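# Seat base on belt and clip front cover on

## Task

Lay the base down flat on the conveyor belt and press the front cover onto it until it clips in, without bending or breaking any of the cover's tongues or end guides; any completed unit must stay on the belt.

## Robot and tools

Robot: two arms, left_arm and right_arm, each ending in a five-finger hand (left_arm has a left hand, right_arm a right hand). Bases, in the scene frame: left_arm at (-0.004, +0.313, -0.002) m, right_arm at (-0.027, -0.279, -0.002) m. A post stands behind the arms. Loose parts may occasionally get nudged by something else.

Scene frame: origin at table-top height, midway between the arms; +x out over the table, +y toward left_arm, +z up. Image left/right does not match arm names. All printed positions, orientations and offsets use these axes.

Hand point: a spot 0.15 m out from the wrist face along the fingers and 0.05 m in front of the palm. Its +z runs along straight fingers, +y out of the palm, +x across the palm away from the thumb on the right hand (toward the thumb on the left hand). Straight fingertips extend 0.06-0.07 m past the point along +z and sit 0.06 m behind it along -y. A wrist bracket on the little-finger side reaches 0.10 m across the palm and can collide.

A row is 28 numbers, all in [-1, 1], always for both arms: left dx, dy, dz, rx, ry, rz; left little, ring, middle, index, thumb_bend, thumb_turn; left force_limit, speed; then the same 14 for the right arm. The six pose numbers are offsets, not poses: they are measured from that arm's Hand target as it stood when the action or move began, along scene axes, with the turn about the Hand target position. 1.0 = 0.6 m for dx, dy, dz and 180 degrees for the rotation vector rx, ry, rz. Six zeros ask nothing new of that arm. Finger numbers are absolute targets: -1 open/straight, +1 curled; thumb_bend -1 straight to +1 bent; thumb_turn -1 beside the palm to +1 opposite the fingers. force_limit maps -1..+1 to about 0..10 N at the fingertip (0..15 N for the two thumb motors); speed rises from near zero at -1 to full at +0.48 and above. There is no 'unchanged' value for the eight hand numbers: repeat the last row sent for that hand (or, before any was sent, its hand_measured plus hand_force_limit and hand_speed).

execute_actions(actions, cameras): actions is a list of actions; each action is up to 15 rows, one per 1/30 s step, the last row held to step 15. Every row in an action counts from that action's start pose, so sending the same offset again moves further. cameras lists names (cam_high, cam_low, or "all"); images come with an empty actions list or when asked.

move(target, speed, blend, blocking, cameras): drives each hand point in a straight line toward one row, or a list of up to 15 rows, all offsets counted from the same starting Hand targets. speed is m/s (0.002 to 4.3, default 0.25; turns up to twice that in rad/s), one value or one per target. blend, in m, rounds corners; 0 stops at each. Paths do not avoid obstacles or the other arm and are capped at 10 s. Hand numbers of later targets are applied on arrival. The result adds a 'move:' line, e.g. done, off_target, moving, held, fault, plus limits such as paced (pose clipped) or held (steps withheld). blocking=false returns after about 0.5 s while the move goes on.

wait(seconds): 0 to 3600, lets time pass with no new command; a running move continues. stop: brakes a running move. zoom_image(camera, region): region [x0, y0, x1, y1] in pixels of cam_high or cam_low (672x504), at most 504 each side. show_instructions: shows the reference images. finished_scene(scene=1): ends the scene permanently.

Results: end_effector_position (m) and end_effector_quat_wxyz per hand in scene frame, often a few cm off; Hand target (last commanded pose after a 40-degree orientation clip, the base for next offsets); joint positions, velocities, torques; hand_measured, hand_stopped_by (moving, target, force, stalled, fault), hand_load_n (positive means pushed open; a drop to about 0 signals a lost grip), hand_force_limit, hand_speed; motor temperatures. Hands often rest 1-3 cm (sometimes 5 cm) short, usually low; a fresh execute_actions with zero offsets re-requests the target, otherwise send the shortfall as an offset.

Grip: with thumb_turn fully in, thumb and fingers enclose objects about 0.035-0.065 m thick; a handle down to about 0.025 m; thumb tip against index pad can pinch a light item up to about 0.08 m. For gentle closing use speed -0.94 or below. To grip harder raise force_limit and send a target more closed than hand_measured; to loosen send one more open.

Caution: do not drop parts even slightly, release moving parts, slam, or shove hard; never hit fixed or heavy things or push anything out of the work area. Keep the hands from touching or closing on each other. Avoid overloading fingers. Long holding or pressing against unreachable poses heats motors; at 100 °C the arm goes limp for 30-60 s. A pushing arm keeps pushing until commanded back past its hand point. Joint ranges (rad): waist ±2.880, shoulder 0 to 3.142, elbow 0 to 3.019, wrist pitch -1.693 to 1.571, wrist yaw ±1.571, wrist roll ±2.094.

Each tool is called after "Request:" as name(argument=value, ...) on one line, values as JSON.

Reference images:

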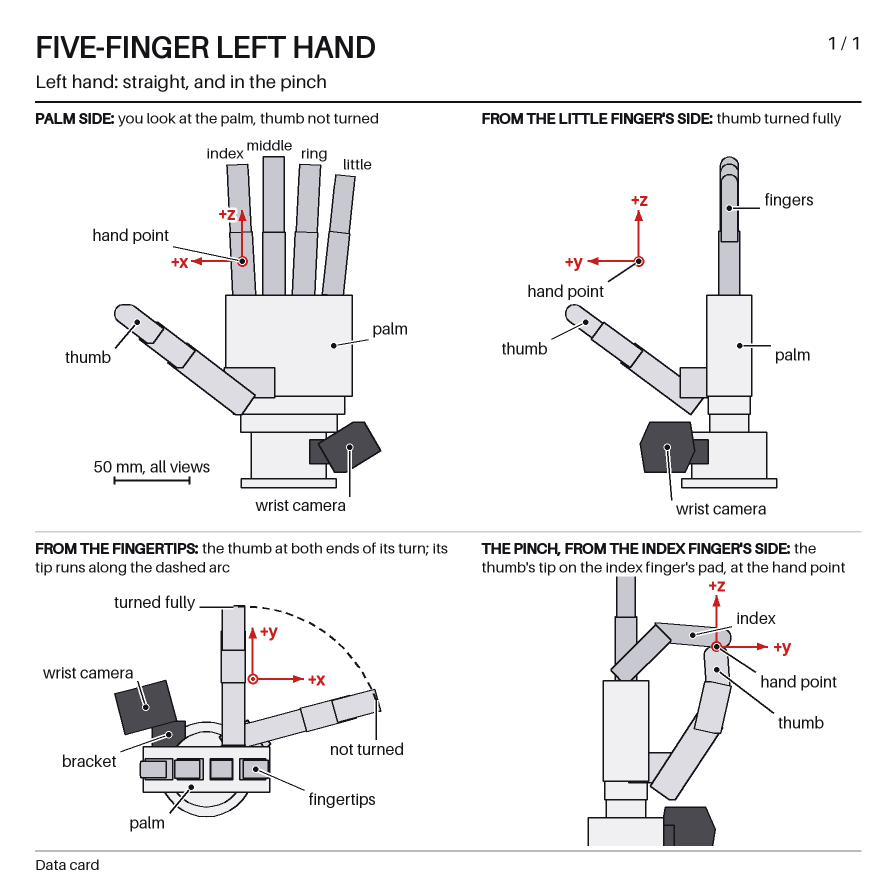

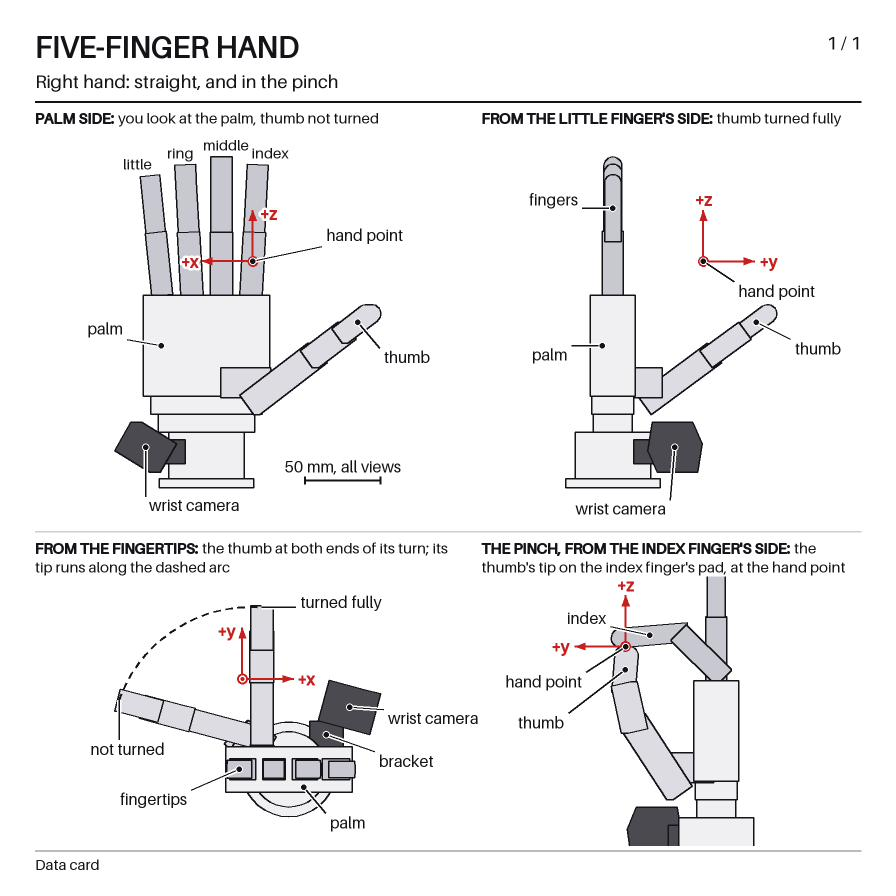

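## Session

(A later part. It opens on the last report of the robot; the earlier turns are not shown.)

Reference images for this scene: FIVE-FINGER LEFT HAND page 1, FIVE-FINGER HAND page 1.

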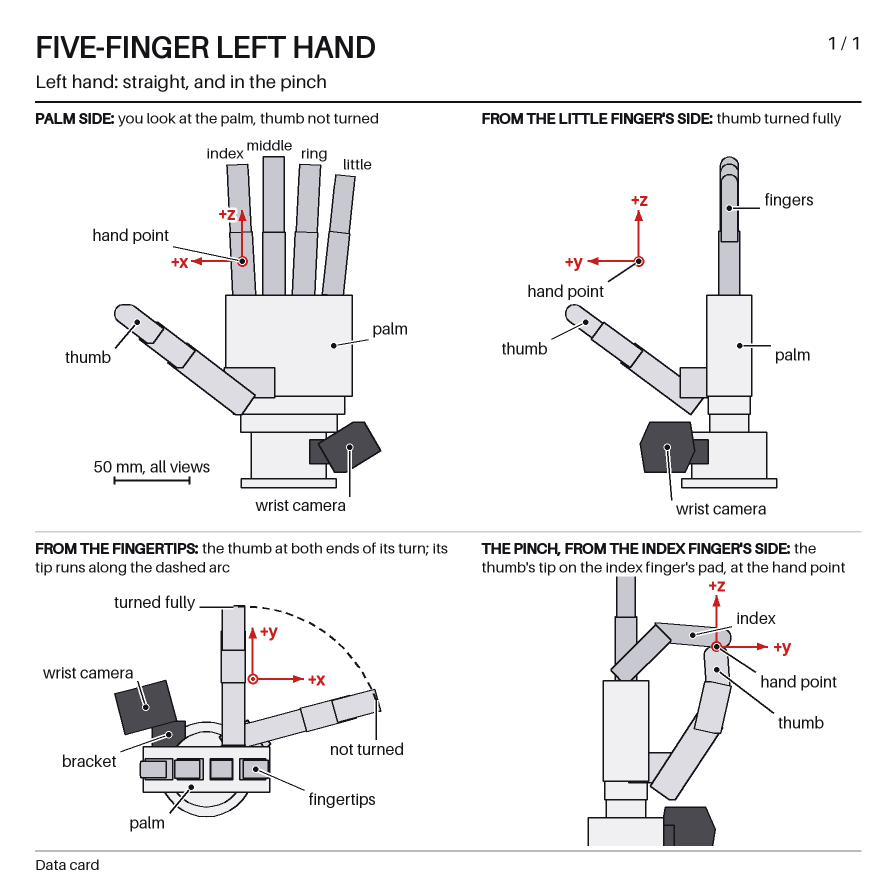

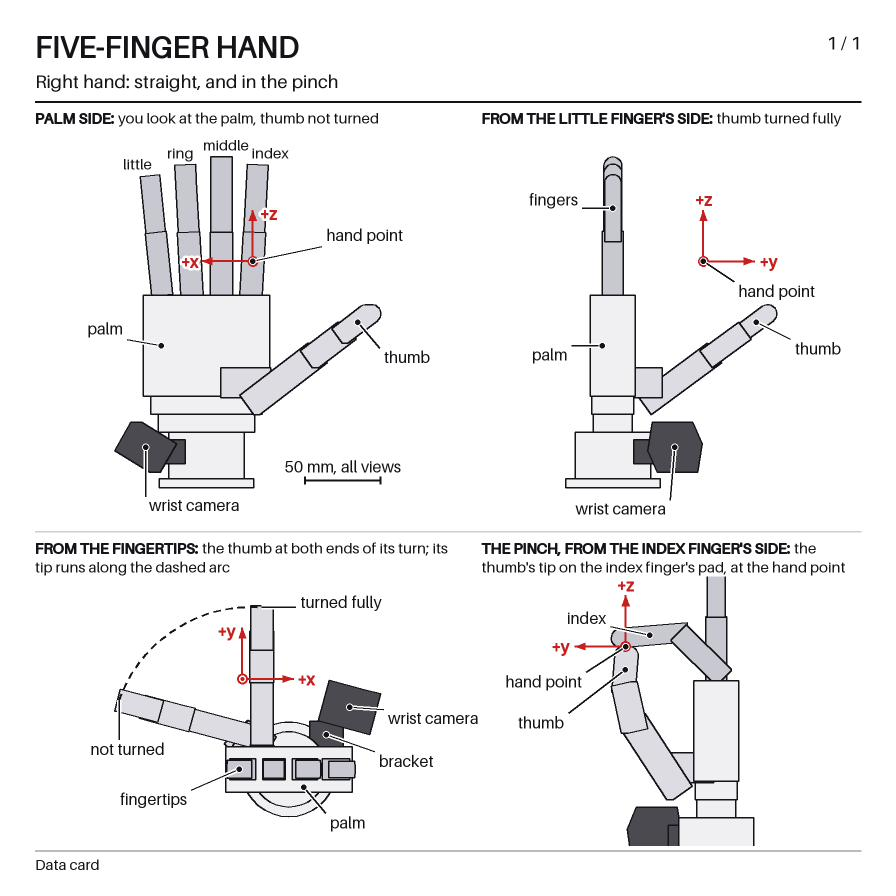

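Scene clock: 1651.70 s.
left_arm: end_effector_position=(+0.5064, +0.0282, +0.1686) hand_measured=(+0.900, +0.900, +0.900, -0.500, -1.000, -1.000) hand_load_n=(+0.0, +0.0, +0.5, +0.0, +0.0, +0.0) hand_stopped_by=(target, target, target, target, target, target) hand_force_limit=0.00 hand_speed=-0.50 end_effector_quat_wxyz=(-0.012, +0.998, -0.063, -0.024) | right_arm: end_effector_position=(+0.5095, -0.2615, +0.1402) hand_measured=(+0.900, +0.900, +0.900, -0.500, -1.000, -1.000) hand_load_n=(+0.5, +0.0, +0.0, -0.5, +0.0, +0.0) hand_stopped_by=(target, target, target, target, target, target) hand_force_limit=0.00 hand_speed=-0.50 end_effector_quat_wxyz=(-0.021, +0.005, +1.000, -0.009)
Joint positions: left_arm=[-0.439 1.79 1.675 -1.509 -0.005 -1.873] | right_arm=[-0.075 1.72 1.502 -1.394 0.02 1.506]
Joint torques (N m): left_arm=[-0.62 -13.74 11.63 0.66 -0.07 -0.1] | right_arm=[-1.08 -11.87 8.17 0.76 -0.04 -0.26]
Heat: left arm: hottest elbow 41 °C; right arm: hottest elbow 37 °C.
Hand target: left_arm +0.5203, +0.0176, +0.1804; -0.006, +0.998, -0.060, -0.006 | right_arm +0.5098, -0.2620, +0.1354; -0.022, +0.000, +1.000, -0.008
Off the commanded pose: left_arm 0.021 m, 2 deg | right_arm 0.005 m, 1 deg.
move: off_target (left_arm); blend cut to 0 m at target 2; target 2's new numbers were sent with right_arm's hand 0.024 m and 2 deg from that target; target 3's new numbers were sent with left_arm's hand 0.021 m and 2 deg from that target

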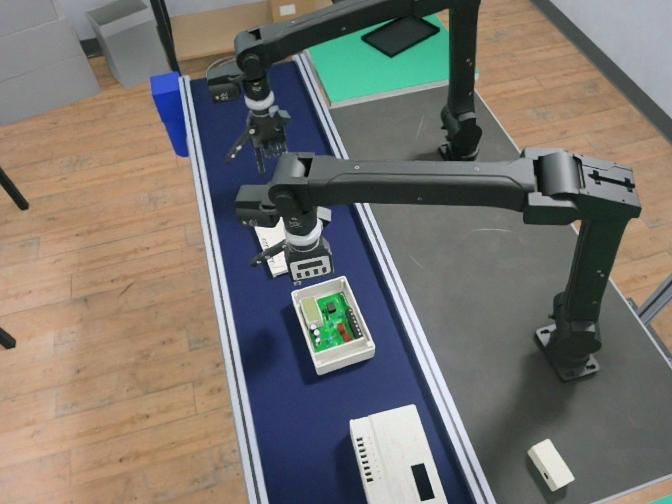

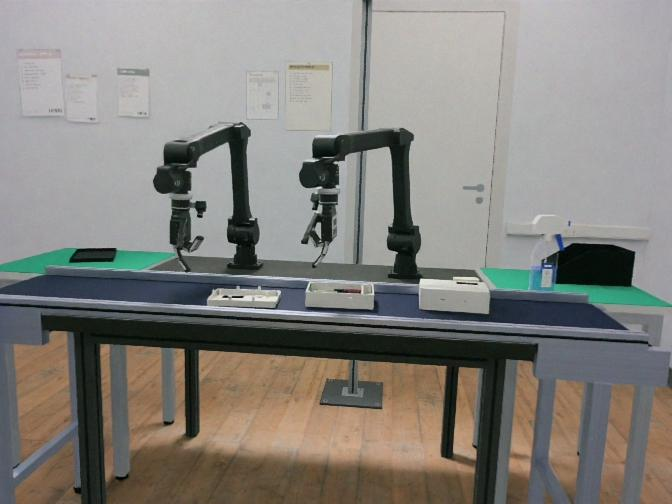

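Request:
move(target=[0.016,-0.05,-0.14,0,0,0,0.9,0.9,0.9,-0.5,-1,-1,0,-0.5,-0.001,0.02,-0.1,0,0,0,0.9,0.9,0.9,-0.5,-1,-1,0,-0.5], speed=0.1, cameras=["all"])

Request:
zoom_image(camera="cam_low", region=[180, 220, 330, 320])

Scene clock: 1690.63 s.
left_arm: end_effector_position=(+0.5316, -0.0067, +0.1062) hand_measured=(+0.900, +0.900, +0.900, -0.500, -1.000, -1.000) hand_load_n=(+0.0, +0.0, +0.0, +0.0, +0.0, +0.0) hand_stopped_by=(target, target, target, target, target, target) hand_force_limit=0.00 hand_speed=-0.50 end_effector_quat_wxyz=(-0.004, +0.998, -0.062, -0.002) | right_arm: end_effector_position=(+0.5073, -0.2565, +0.0778) hand_measured=(+0.900, +0.900, +0.900, -0.500, -1.000, -1.000) hand_load_n=(+0.0, +0.0, +0.0, +0.0, -0.5, +0.0) hand_stopped_by=(target, target, target, target, target, target) hand_force_limit=0.00 hand_speed=-0.50 end_effector_quat_wxyz=(-0.024, +0.001, +1.000, -0.009)
Joint positions: left_arm=[-0.476 1.888 1.645 -1.335 -0.005 -1.912] | right_arm=[-0.066 1.765 1.394 -1.246 0.02 1.508]
Joint torques (N m): left_arm=[-0.85 -14.8 7.46 0.92 -0.07 -0.1] | right_arm=[-0.03 -12.16 8.12 0.84 -0.08 -0.09]
Motor temperatures (°C): left_arm=[22 27 43 21 26 24] | right_arm=[27 28 36 24 23 22]
Heat: left arm: hottest elbow 43 °C; right arm: hottest elbow 36 °C.
Hand target: left_arm +0.5300, -0.0124, +0.0966; -0.006, +0.998, -0.060, -0.006 | right_arm +0.5092, -0.2500, +0.0753; -0.022, +0.000, +1.000, -0.008
Off the commanded pose: left_arm 0.011 m, 1 deg | right_arm 0.007 m, 0 deg.
move: off_target (left_arm)

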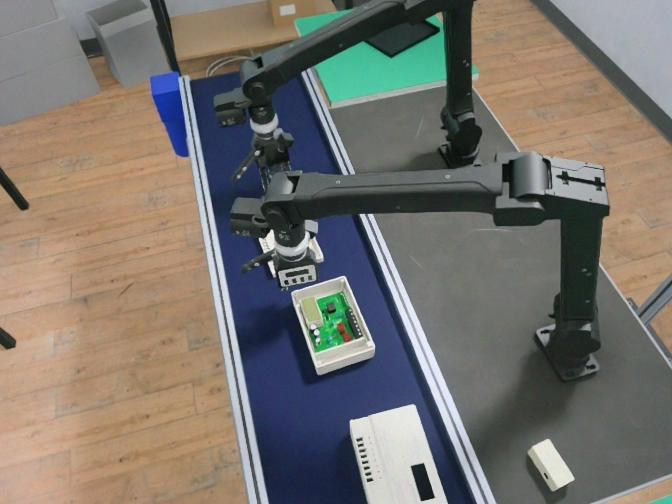

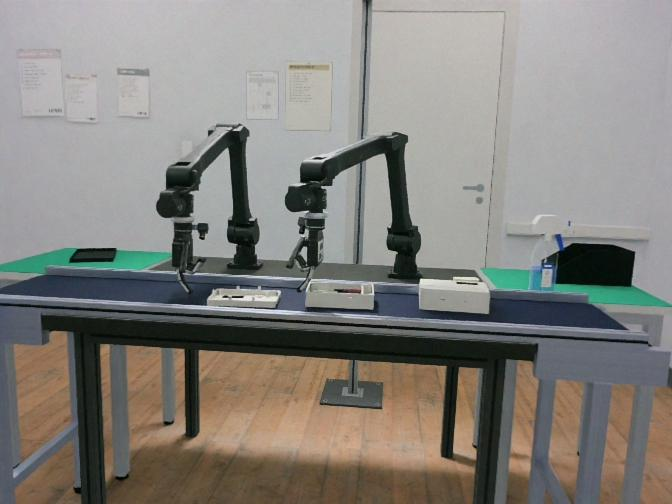

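Scaled by 3.360 from the camera's image (finer frame: 960x720).

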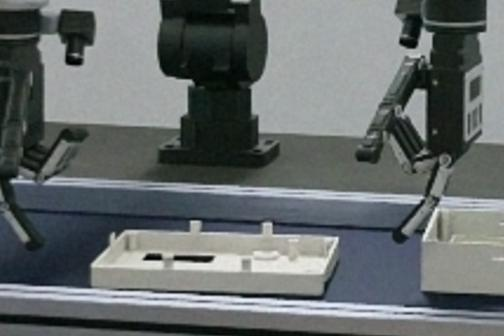

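Request:
move(target=[[-0.019,-0.047,0,0,0,0,0.9,0.9,0.9,-0.5,-1,-1,0,-0.5,0.0,0.05,0,0,0,0,0.9,0.9,0.9,-0.5,-1,-1,0,-0.5],[-0.019,-0.047,-0.05,0,0,0,0.9,0.9,0.9,-0.5,-1,-1,0,-0.5,0.0,0.05,-0.028,0,0,0,0.9,0.9,0.9,-0.5,-1,-1,0,-0.5]], speed=0.08, cameras=["all"])

Request:
zoom_image(camera="cam_low", region=[180, 220, 330, 320])

Request:
zoom_image(camera="cam_high", region=[220, 170, 340, 290])

Scene clock: 1713.07 s.
left_arm: end_effector_position=(+0.5188, -0.0391, +0.0766) hand_measured=(+0.900, +0.900, +0.900, -0.500, -1.000, -1.000) hand_load_n=(+0.0, +0.0, +0.0, +0.5, +0.0, +0.0) hand_stopped_by=(target, target, target, target, target, target) hand_force_limit=0.00 hand_speed=-0.50 end_effector_quat_wxyz=(-0.004, +0.998, -0.065, -0.002) | right_arm: end_effector_position=(+0.5081, -0.2235, +0.0630) hand_measured=(+0.900, +0.900, +0.900, -0.500, -1.000, -1.000) hand_load_n=(+0.0, +0.0, +0.0, +0.0, +0.0, +0.0) hand_stopped_by=(target, target, target, target, target, target) hand_force_limit=0.00 hand_speed=-0.50 end_effector_quat_wxyz=(-0.022, -0.002, +1.000, -0.009)
Joint positions: left_arm=[-0.536 1.921 1.613 -1.27 -0.005 -1.965] | right_arm=[-0.001 1.778 1.369 -1.206 0.019 1.566]
Joint torques (N m): left_arm=[-0.32 -14.68 7.31 0.83 -0.03 -0.1] | right_arm=[-0.67 -11.69 7.69 0.98 -0.15 -0.06]
Heat: left arm: hottest elbow 41 °C; right arm: hottest elbow 36 °C.
Hand target: left_arm +0.5185, -0.0405, +0.0664; -0.006, +0.998, -0.060, -0.006 | right_arm +0.5092, -0.2200, +0.0586; -0.022, +0.000, +1.000, -0.008
Off the commanded pose: left_arm 0.010 m, 1 deg | right_arm 0.006 m, 0 deg.
move: done

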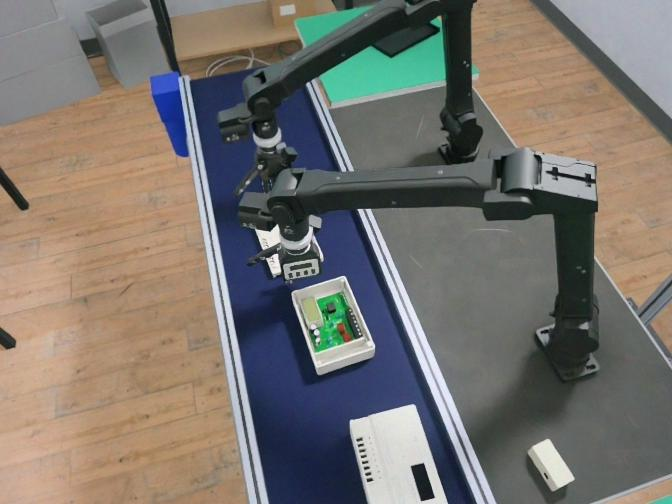

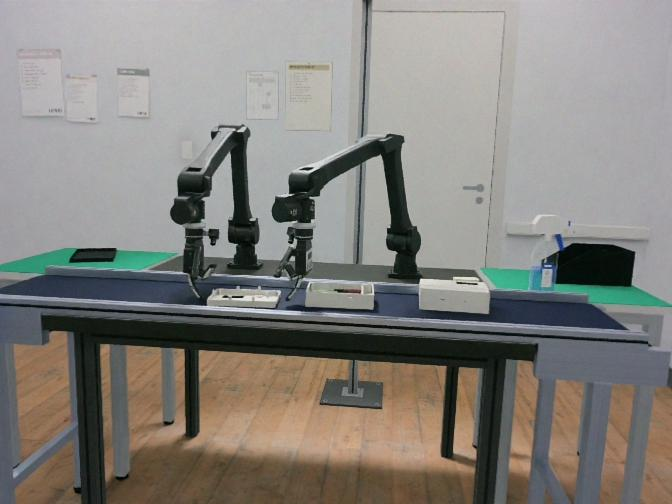

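Scaled by 3.360 from the camera's image (finer frame: 960x720).

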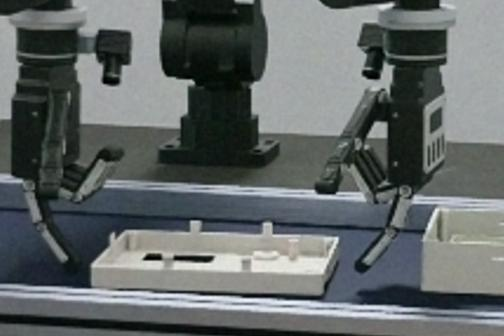

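Scaled by 4.200 from the camera's image (finer frame: 960x720).

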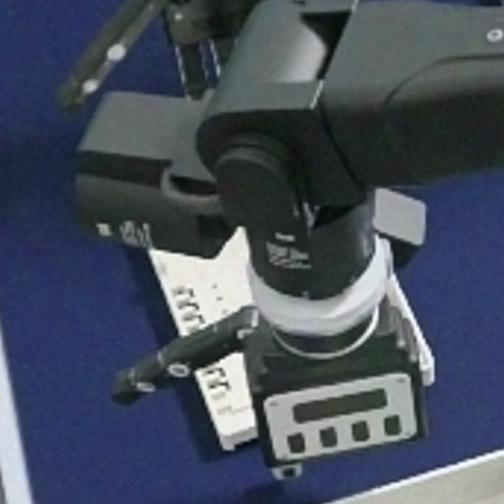

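Request:
move(target=[0.0,-0.022,-0.013,0,0,0,0.9,0.9,0.9,-0.5,-1,-1,0,-0.5,0.0,0.025,0,0,0,0,0.9,0.9,0.9,-0.5,-1,-1,0,-0.5], speed=0.05, cameras=["all"])

Request:
zoom_image(camera="cam_low", region=[190, 240, 300, 310])

Request:
zoom_image(camera="cam_high", region=[220, 170, 340, 290])

Scene clock: 1738.80 s.
left_arm: end_effector_position=(+0.5166, -0.0456, +0.0642) hand_measured=(+0.900, +0.900, +0.900, -0.500, -1.000, -1.000) hand_load_n=(+0.0, +0.0, +0.0, +0.0, +0.0, +0.0) hand_stopped_by=(target, target, target, target, target, target) hand_force_limit=0.00 hand_speed=-0.50 end_effector_quat_wxyz=(-0.007, +0.998, -0.062, -0.007) | right_arm: end_effector_position=(+0.5092, -0.2147, +0.0629) hand_measured=(+0.900, +0.900, +0.900, -0.500, -1.000, -1.000) hand_load_n=(+0.0, +0.0, +0.0, +0.0, +0.0, +0.0) hand_stopped_by=(target, target, target, target, target, target) hand_force_limit=0.00 hand_speed=-0.50 end_effector_quat_wxyz=(-0.021, +0.004, +1.000, -0.010)
Joint positions: left_arm=[-0.548 1.942 1.613 -1.261 -0.005 -1.984] | right_arm=[0.017 1.778 1.369 -1.205 0.019 1.596]
Joint torques (N m): left_arm=[-0.85 -14.97 8.47 0.9 -0.01 -0.09] | right_arm=[0.44 -11.99 7.92 0.88 -0.2 -0.09]
Heat: left arm: hottest elbow 40 °C; right arm: hottest elbow 36 °C.
Hand target: left_arm +0.5185, -0.0538, +0.0588; -0.006, +0.998, -0.060, -0.006 | right_arm +0.5091, -0.2050, +0.0586; -0.022, +0.000, +1.000, -0.008
Off the commanded pose: left_arm 0.010 m, 0 deg | right_arm 0.011 m, 0 deg.
move: off_target (right_arm)

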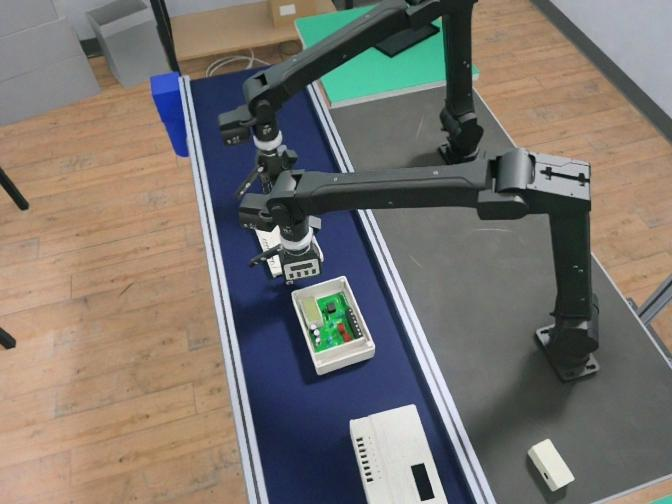

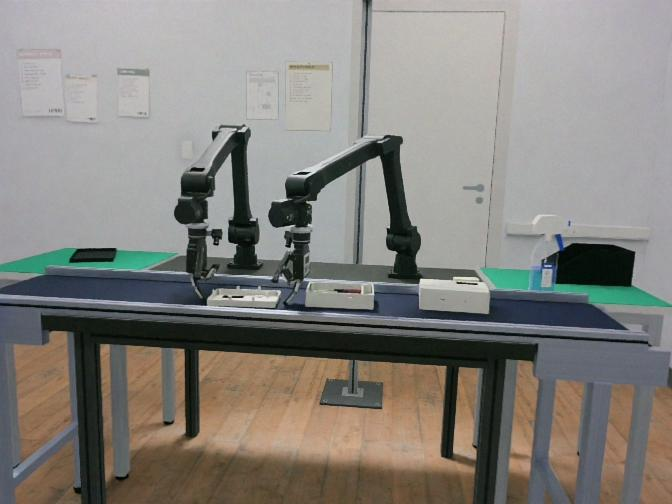

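Scaled by 4.582 from the camera's image (finer frame: 960x720).

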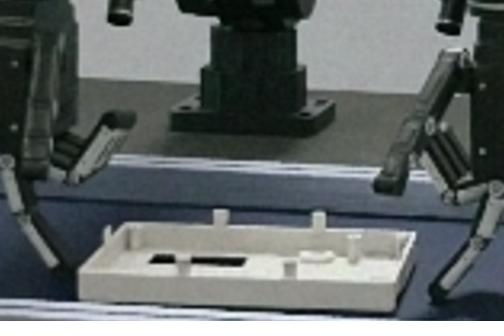

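Scaled by 4.200 from the camera's image (finer frame: 960x720).

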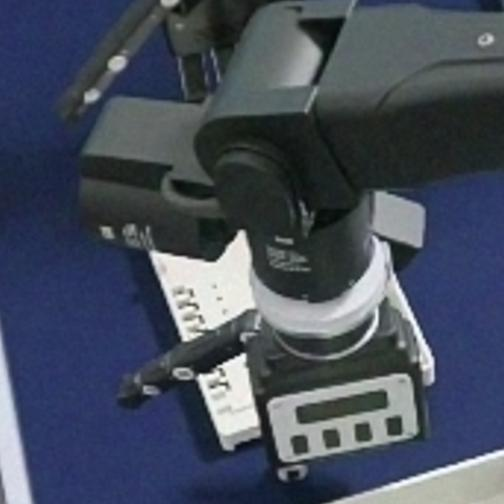

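Request:
move(target=[0.0,-0.022,0.008,0,0,0,0.9,0.9,0.9,-0.5,-1,-1,0,-0.5,0.0,0.022,0,0,0,0,0.9,0.9,0.9,-0.5,-1,-1,0,-0.5], speed=0.05, cameras=["all"])

Request:
zoom_image(camera="cam_low", region=[190, 240, 300, 310])

Scene clock: 1752.33 s.
left_arm: end_effector_position=(+0.5129, -0.0521, +0.0625) hand_measured=(+0.900, +0.900, +0.900, -0.500, -1.000, -1.000) hand_load_n=(+0.0, +0.0, +0.0, +0.0, +0.0, +0.0) hand_stopped_by=(target, target, target, target, target, target) hand_force_limit=0.00 hand_speed=-0.50 end_effector_quat_wxyz=(-0.009, +0.998, -0.058, -0.008) | right_arm: end_effector_position=(+0.5090, -0.2008, +0.0627) hand_measured=(+0.900, +0.900, +0.900, -0.500, -1.000, -1.000) hand_load_n=(+0.0, +0.0, +0.0, +0.0, +0.0, +0.0) hand_stopped_by=(target, target, target, target, target, target) hand_force_limit=0.00 hand_speed=-0.50 end_effector_quat_wxyz=(-0.021, +0.003, +1.000, -0.010)
Joint positions: left_arm=[-0.562 1.945 1.615 -1.264 -0.008 -2.005] | right_arm=[0.044 1.778 1.369 -1.204 0.018 1.622]
Joint torques (N m): left_arm=[-1.14 -14.33 11 0.09 0.14 -0.07] | right_arm=[0.15 -11.93 8.01 0.73 -0.22 -0.1]
Heat: left arm: hottest elbow 39 °C; right arm: hottest elbow 37 °C.
Hand target: left_arm +0.5187, -0.0669, +0.0637; -0.006, +0.998, -0.060, -0.006 | right_arm +0.5092, -0.1919, +0.0585; -0.022, +0.000, +1.000, -0.008
Off the commanded pose: left_arm 0.016 m, 0 deg | right_arm 0.010 m, 0 deg.
move: off_target (left_arm)

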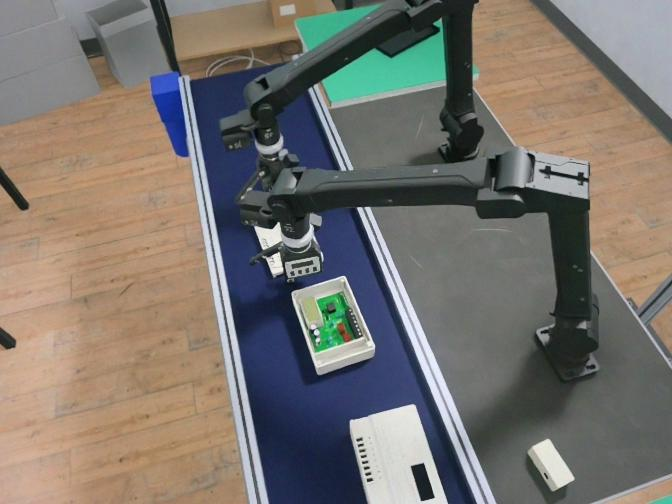

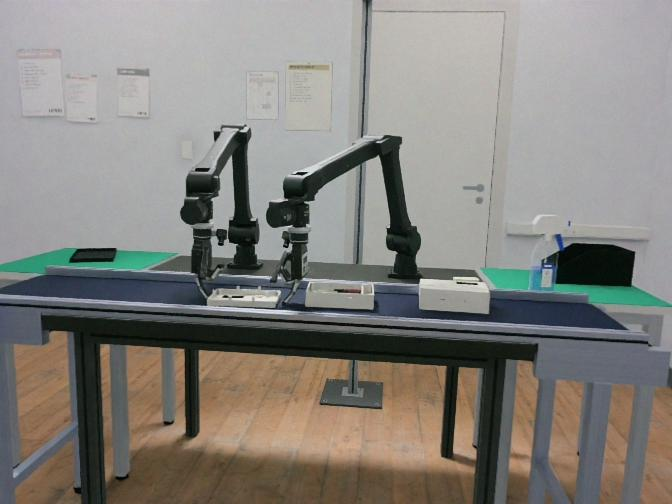

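Scaled by 4.582 from the camera's image (finer frame: 960x720).

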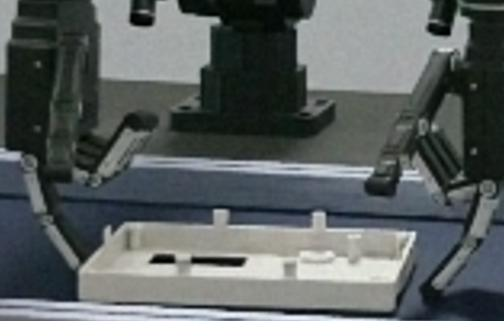

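Request:
move(target=[0.012,-0.025,0.012,0,0,0,0.9,0.9,0.9,-0.5,-1,-1,0,-0.5,0.0,0.0,0,0,0,0,0.9,0.9,0.9,-0.5,-1,-1,0,-0.5], speed=0.05, cameras=["all"])

Request:
zoom_image(camera="cam_low", region=[190, 240, 300, 310])

Scene clock: 1765.00 s.
left_arm: end_effector_position=(+0.5168, -0.0656, +0.0637) hand_measured=(+0.900, +0.900, +0.900, -0.500, -1.000, -1.000) hand_load_n=(+0.0, +0.0, +0.0, +1.0, +0.0, +0.0) hand_stopped_by=(target, target, target, target, target, target) hand_force_limit=0.00 hand_speed=-0.50 end_effector_quat_wxyz=(-0.013, +0.998, -0.059, -0.015) | right_arm: end_effector_position=(+0.5090, -0.2008, +0.0627) hand_measured=(+0.900, +0.900, +0.900, -0.500, -1.000, -1.000) hand_load_n=(+0.0, +0.0, +0.0, +0.0, +0.0, +0.0) hand_stopped_by=(target, target, target, target, target, target) hand_force_limit=0.00 hand_speed=-0.50 end_effector_quat_wxyz=(-0.021, +0.004, +1.000, -0.010)
Joint positions: left_arm=[-0.579 1.981 1.677 -1.305 -0.009 -2.021] | right_arm=[0.044 1.778 1.369 -1.204 0.018 1.623]
Joint torques (N m): left_arm=[-0.97 -15.33 11.55 0.25 0.2 -0.06] | right_arm=[0.15 -11.63 8.14 0.79 -0.19 -0.11]
Heat: left arm: hottest elbow 39 °C; right arm: hottest elbow 37 °C.
Hand target: left_arm +0.5258, -0.0819, +0.0707; -0.006, +0.998, -0.060, -0.006 | right_arm +0.5092, -0.1919, +0.0585; -0.022, +0.000, +1.000, -0.008
Off the commanded pose: left_arm 0.020 m, 1 deg | right_arm 0.010 m, 0 deg.
move: off_target (left_arm)

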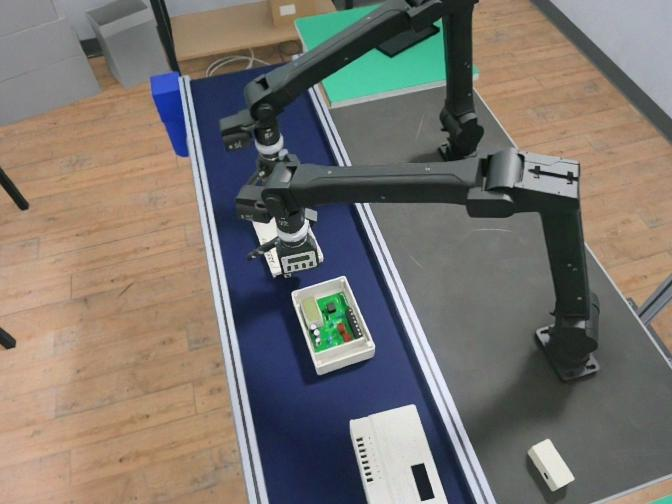

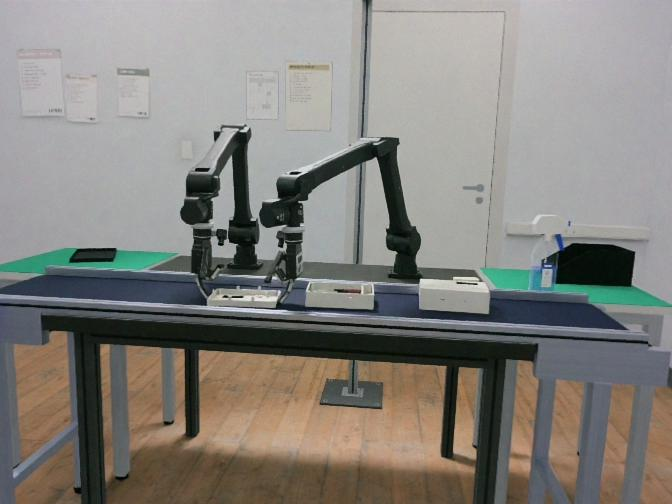

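Scaled by 4.582 from the camera's image (finer frame: 960x720).

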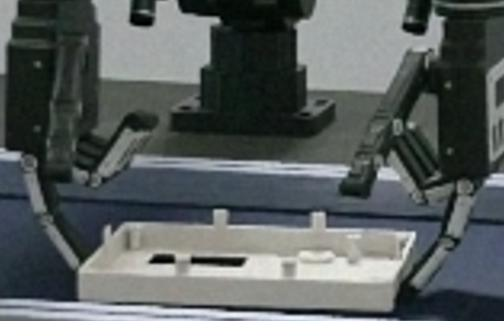

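Request:
move(target=[[0.0,-0.02,0.0,0,0,0,0.9,0.9,0.9,-0.5,-1,-1,0,-0.5,0.0,0.03,0,0,0,0,0.9,0.9,0.9,-0.5,-1,-1,0,-0.5],[0.0,-0.025,0.04,0,0,0,0.9,0.9,0.9,-0.5,-1,-1,0,-0.5,0.0,0.035,0.04,0,0,0,0.9,0.9,0.9,-0.5,-1,-1,0,-0.5]], speed=0.04, cameras=["all"])

Request:
zoom_image(camera="cam_low", region=[190, 240, 300, 310])

Scene clock: 1780.80 s.
left_arm: end_effector_position=(+0.5216, -0.0670, +0.0764) hand_measured=(+0.900, +0.900, +0.900, -0.500, -1.000, -1.000) hand_load_n=(+0.0, +0.0, +0.0, +3.5, +0.0, +0.0) hand_stopped_by=(target, target, target, target, target, target) hand_force_limit=0.00 hand_speed=-0.50 end_effector_quat_wxyz=(-0.022, +0.998, -0.053, -0.024) | right_arm: end_effector_position=(+0.4994, -0.1952, +0.0627) hand_measured=(+0.900, +0.900, +0.900, -0.500, -1.000, -1.000) hand_load_n=(+0.0, +0.0, +0.0, +3.5, +0.0, +0.0) hand_stopped_by=(target, target, target, target, target, target) hand_force_limit=0.00 hand_speed=-0.50 end_effector_quat_wxyz=(-0.039, +0.019, +0.999, -0.017)
Joint positions: left_arm=[-0.579 1.999 1.744 -1.378 -0.014 -2.032] | right_arm=[0.062 1.776 1.369 -1.246 0.028 1.672]
Joint torques (N m): left_arm=[-2.2 -16.5 12.18 0.42 0.68 0.05] | right_arm=[2.02 -13.27 11.04 0.01 -0.73 -0.19]
Heat: left arm: hottest elbow 39 °C; right arm: hottest elbow 37 °C.
Hand target: left_arm +0.5257, -0.0969, +0.0945; -0.006, +0.998, -0.060, -0.006 | right_arm +0.5092, -0.1709, +0.0826; -0.022, +0.000, +1.000, -0.008
Off the commanded pose: left_arm 0.035 m, 3 deg | right_arm 0.033 m, 3 deg.
joint sent to its limit (left arm) — joint 6 (wrist roll), lower limit. The joint targets still meet the commanded pose.
move: off_target (left_arm, right_arm)

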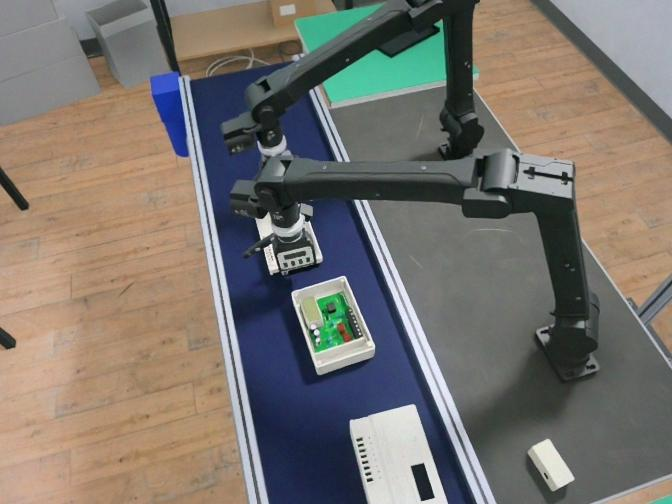

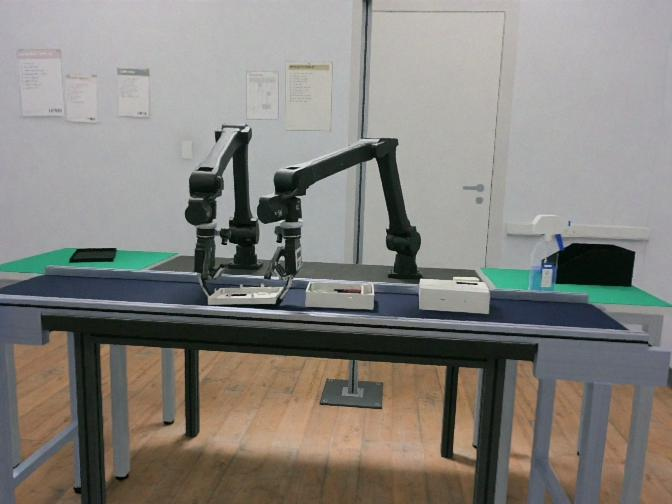

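Scaled by 4.582 from the camera's image (finer frame: 960x720).

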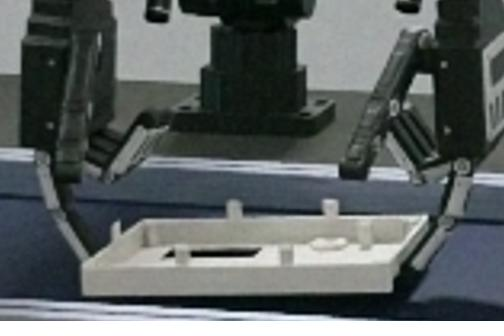

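Request:
move(target=[[0.0,0.0,0.0,0,0,0,0.9,0.9,0.9,-0.5,-1,-1,0,-0.5,0.013,0.0,0.025,0,0,0,0.9,0.9,0.9,-0.5,-1,-1,0,-0.5]], speed=0.04, cameras=["all"])

Request:
zoom_image(camera="cam_low", region=[190, 240, 300, 310])

Request:
zoom_image(camera="cam_high", region=[220, 170, 340, 290])

Scene clock: 1797.37 s.
left_arm: end_effector_position=(+0.5219, -0.0668, +0.0765) hand_measured=(+0.900, +0.900, +0.900, -0.500, -1.000, -1.000) hand_load_n=(+0.0, +0.0, +0.0, +3.5, +0.0, +0.0) hand_stopped_by=(target, target, target, target, target, target) hand_force_limit=0.00 hand_speed=-0.50 end_effector_quat_wxyz=(-0.022, +0.998, -0.053, -0.024) | right_arm: end_effector_position=(+0.4956, -0.1933, +0.0718) hand_measured=(+0.900, +0.900, +0.900, -0.500, -1.000, -1.000) hand_load_n=(+0.0, +0.0, +0.0, +5.0, +0.0, +0.0) hand_stopped_by=(target, target, target, target, target, target) hand_force_limit=0.00 hand_speed=-0.50 end_effector_quat_wxyz=(-0.053, +0.016, +0.998, -0.019)
Joint positions: left_arm=[-0.579 1.999 1.744 -1.378 -0.016 -2.032] | right_arm=[0.067 1.776 1.396 -1.299 0.028 1.672]
Joint torques (N m): left_arm=[-2.14 -16.5 12.12 0.42 0.76 0.05] | right_arm=[1.9 -13.04 12.66 0.44 -0.75 -0.18]
Heat: left arm: hottest elbow 40 °C; right arm: hottest elbow 38 °C.
Hand target: left_arm +0.5257, -0.0971, +0.0946; -0.006, +0.998, -0.060, -0.006 | right_arm +0.5170, -0.1707, +0.0977; -0.022, +0.000, +1.000, -0.008
Off the commanded pose: left_arm 0.035 m, 3 deg | right_arm 0.040 m, 4 deg.
joint sent to its limit (left arm) — joint 6 (wrist roll), lower limit. The joint targets still meet the commanded pose.
move: off_target (right_arm)

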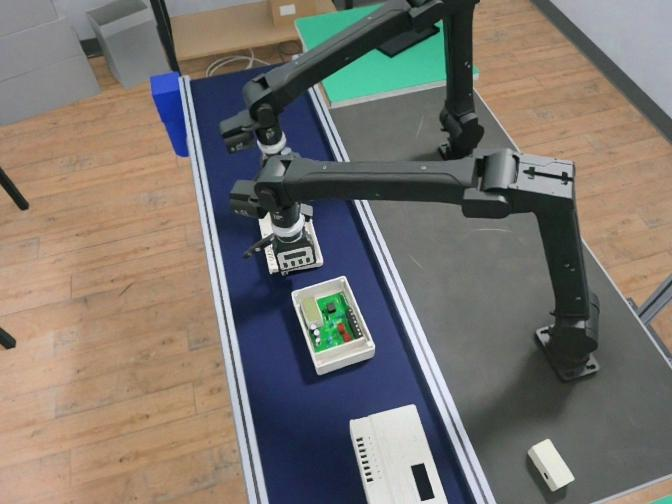

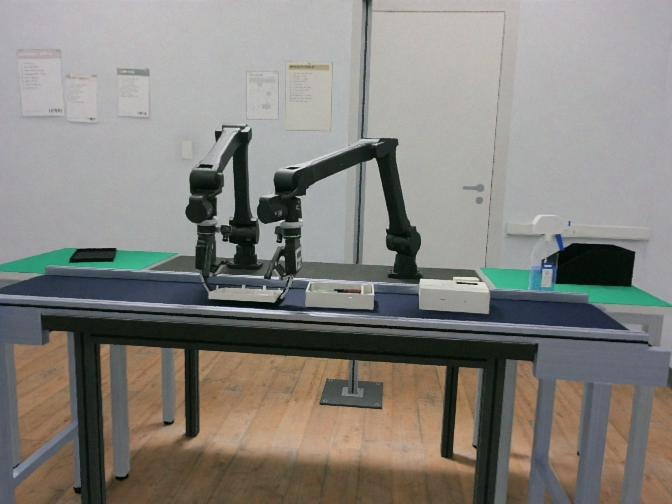

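Scaled by 4.582 from the camera's image (finer frame: 960x720).

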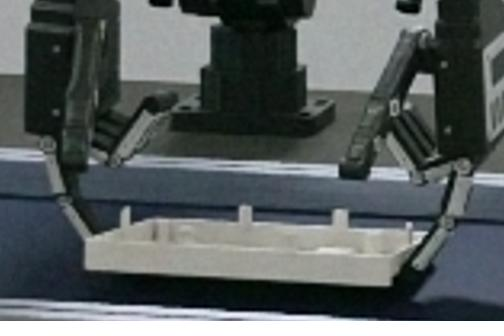

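Scaled by 4.200 from the camera's image (finer frame: 960x720).

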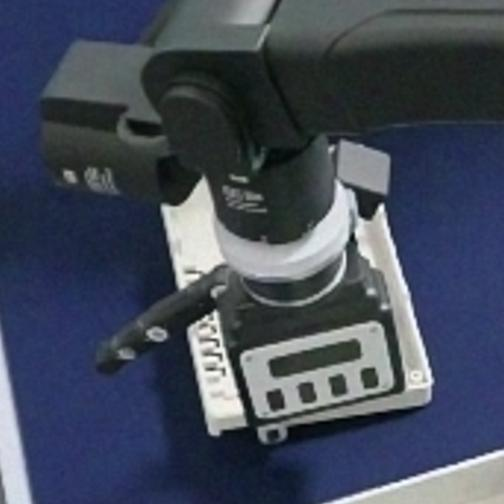

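Request:
move(target=[[0.0,0.0,0.08,0,0,0,0.9,0.9,0.9,-0.5,-1,-1,0,-0.5,0.013,0.0,0.08,0,0,0,0.9,0.9,0.9,-0.5,-1,-1,0,-0.5]], speed=0.04, cameras=["all"])

Request:
zoom_image(camera="cam_low", region=[180, 210, 310, 310])

Request:
zoom_image(camera="cam_high", region=[220, 170, 340, 290])

Scene clock: 1811.80 s.
left_arm: end_effector_position=(+0.5216, -0.0663, +0.1086) hand_measured=(+0.900, +0.900, +0.900, -0.500, -1.000, -1.000) hand_load_n=(+0.0, +0.5, +0.0, +4.0, +0.0, +0.0) hand_stopped_by=(target, target, target, target, target, target) hand_force_limit=0.00 hand_speed=-0.50 end_effector_quat_wxyz=(-0.030, +0.998, -0.053, -0.035) | right_arm: end_effector_position=(+0.5056, -0.1929, +0.1120) hand_measured=(+0.900, +0.900, +0.900, -0.500, -1.000, -1.000) hand_load_n=(+0.0, +0.0, +0.0, +5.5, +0.0, +0.0) hand_stopped_by=(target, target, target, target, target, target) hand_force_limit=0.00 hand_speed=-0.50 end_effector_quat_wxyz=(-0.059, +0.016, +0.998, -0.020)
Joint positions: left_arm=[-0.579 1.999 1.833 -1.495 -0.017 -2.032] | right_arm=[0.067 1.776 1.508 -1.424 0.03 1.672]
Joint torques (N m): left_arm=[-2.14 -18.32 12.42 0.46 0.84 0.05] | right_arm=[1.55 -14.1 13.12 0.4 -0.81 -0.23]
Heat: left arm: hottest elbow 40 °C; right arm: hottest elbow 38 °C.
Hand target: left_arm +0.5257, -0.0970, +0.1426; -0.006, +0.998, -0.060, -0.006 | right_arm +0.5247, -0.1707, +0.1456; -0.022, +0.000, +1.000, -0.008
Off the commanded pose: left_arm 0.046 m, 4 deg | right_arm 0.045 m, 5 deg.
joint sent to its limit (left arm) — joint 6 (wrist roll), lower limit. The joint targets still meet the commanded pose.
move: off_target (left_arm, right_arm)

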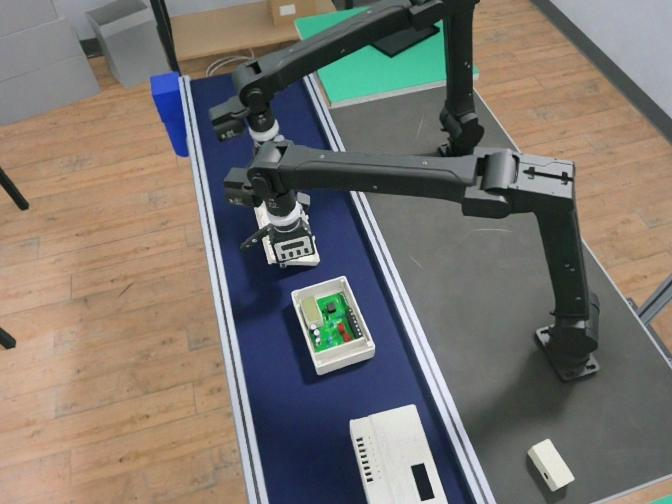

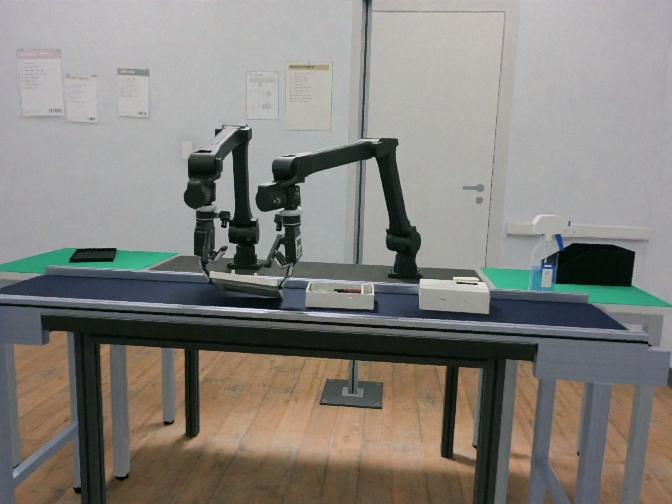

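Scaled by 3.877 from the camera's image (finer frame: 960x720).

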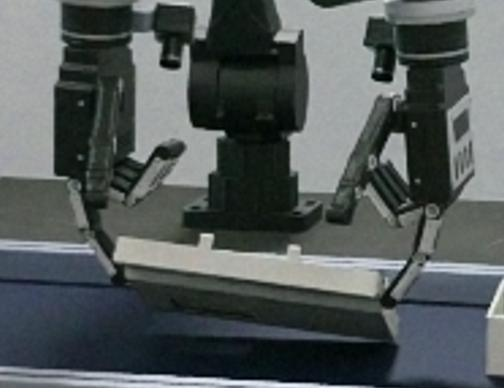

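Scaled by 4.200 from the camera's image (finer frame: 960x720).

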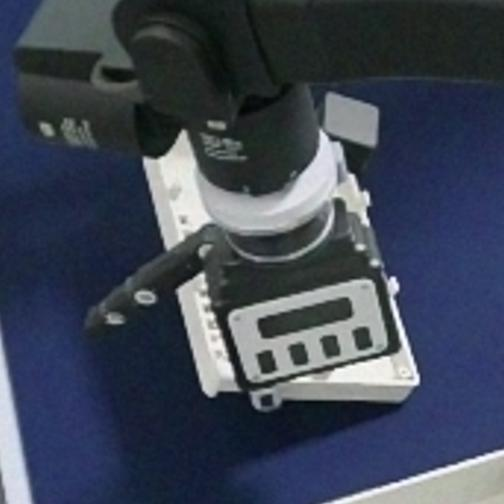

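Request:
move(target=[[0.0,0.0,0.055,0,0,0,0.9,0.9,0.9,-0.5,-1,-1,0,-0.5,0.01,0.0,0.04,0,0,0,0.9,0.9,0.9,-0.5,-1,-1,0,-0.5]], speed=0.04, cameras=["all"])

Request:
zoom_image(camera="cam_low", region=[180, 210, 310, 310])

Request:
zoom_image(camera="cam_high", region=[220, 170, 340, 290])

Scene clock: 1824.33 s.
left_arm: end_effector_position=(+0.5226, -0.0666, +0.1366) hand_measured=(+0.900, +0.900, +0.900, -0.500, -1.000, -1.000) hand_load_n=(+0.0, +0.0, +0.0, +4.5, +0.0, +0.0) hand_stopped_by=(target, target, target, target, target, target) hand_force_limit=0.00 hand_speed=-0.50 end_effector_quat_wxyz=(-0.033, +0.997, -0.053, -0.039) | right_arm: end_effector_position=(+0.5138, -0.1929, +0.1385) hand_measured=(+0.900, +0.900, +0.900, -0.500, -1.000, -1.000) hand_load_n=(+0.0, +0.0, +0.0, +6.0, -0.5, +0.5) hand_stopped_by=(target, target, target, target, target, target) hand_force_limit=0.00 hand_speed=-0.50 end_effector_quat_wxyz=(-0.055, +0.016, +0.998, -0.021)
Joint positions: left_arm=[-0.579 1.999 1.907 -1.579 -0.019 -2.032] | right_arm=[0.067 1.776 1.579 -1.489 0.033 1.672]
Joint torques (N m): left_arm=[-2.14 -18.84 12.55 0.57 0.91 0.05] | right_arm=[1.73 -13.27 13.3 0.29 -0.91 -0.23]
Heat: left arm: hottest elbow 41 °C; right arm: hottest elbow 39 °C.
Hand target: left_arm +0.5257, -0.0970, +0.1756; -0.006, +0.998, -0.060, -0.006 | right_arm +0.5307, -0.1707, +0.1696; -0.022, +0.000, +1.000, -0.008
Off the commanded pose: left_arm 0.050 m, 5 deg | right_arm 0.042 m, 4 deg.
joint sent to its limit (left arm) — joint 6 (wrist roll), lower limit. The joint targets still meet the commanded pose.
move: off_target (left_arm, right_arm)

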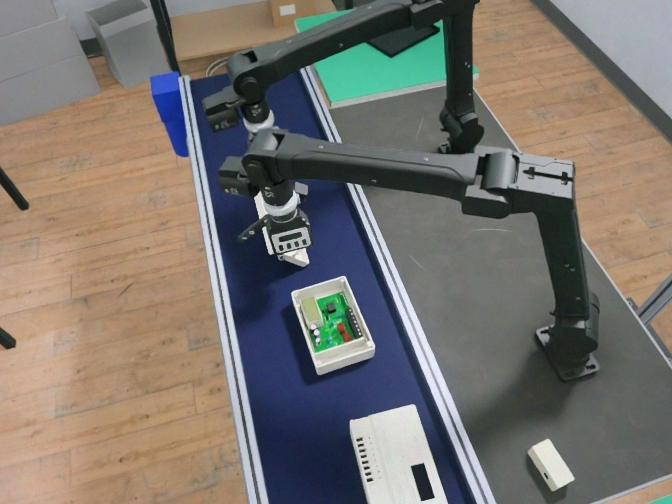

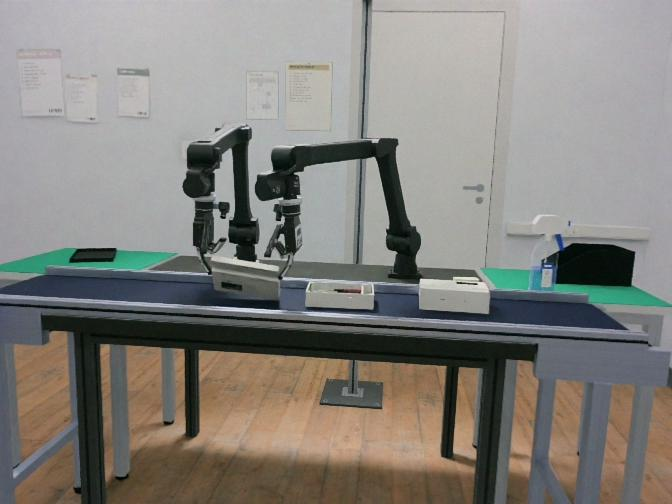

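Scaled by 3.877 from the camera's image (finer frame: 960x720).

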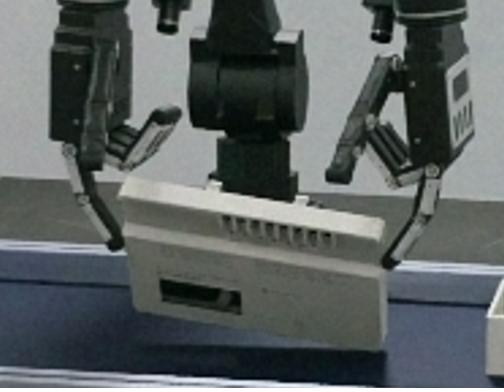

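Scaled by 4.200 from the camera's image (finer frame: 960x720).

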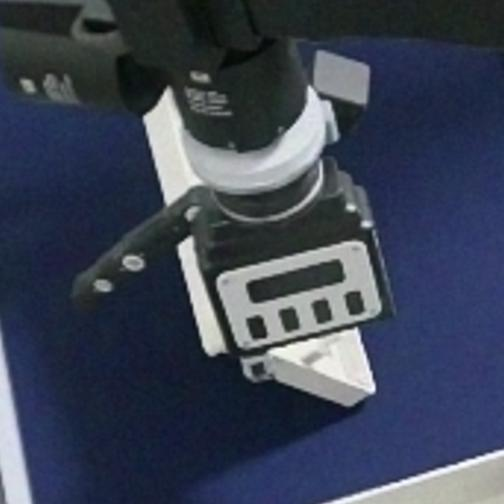

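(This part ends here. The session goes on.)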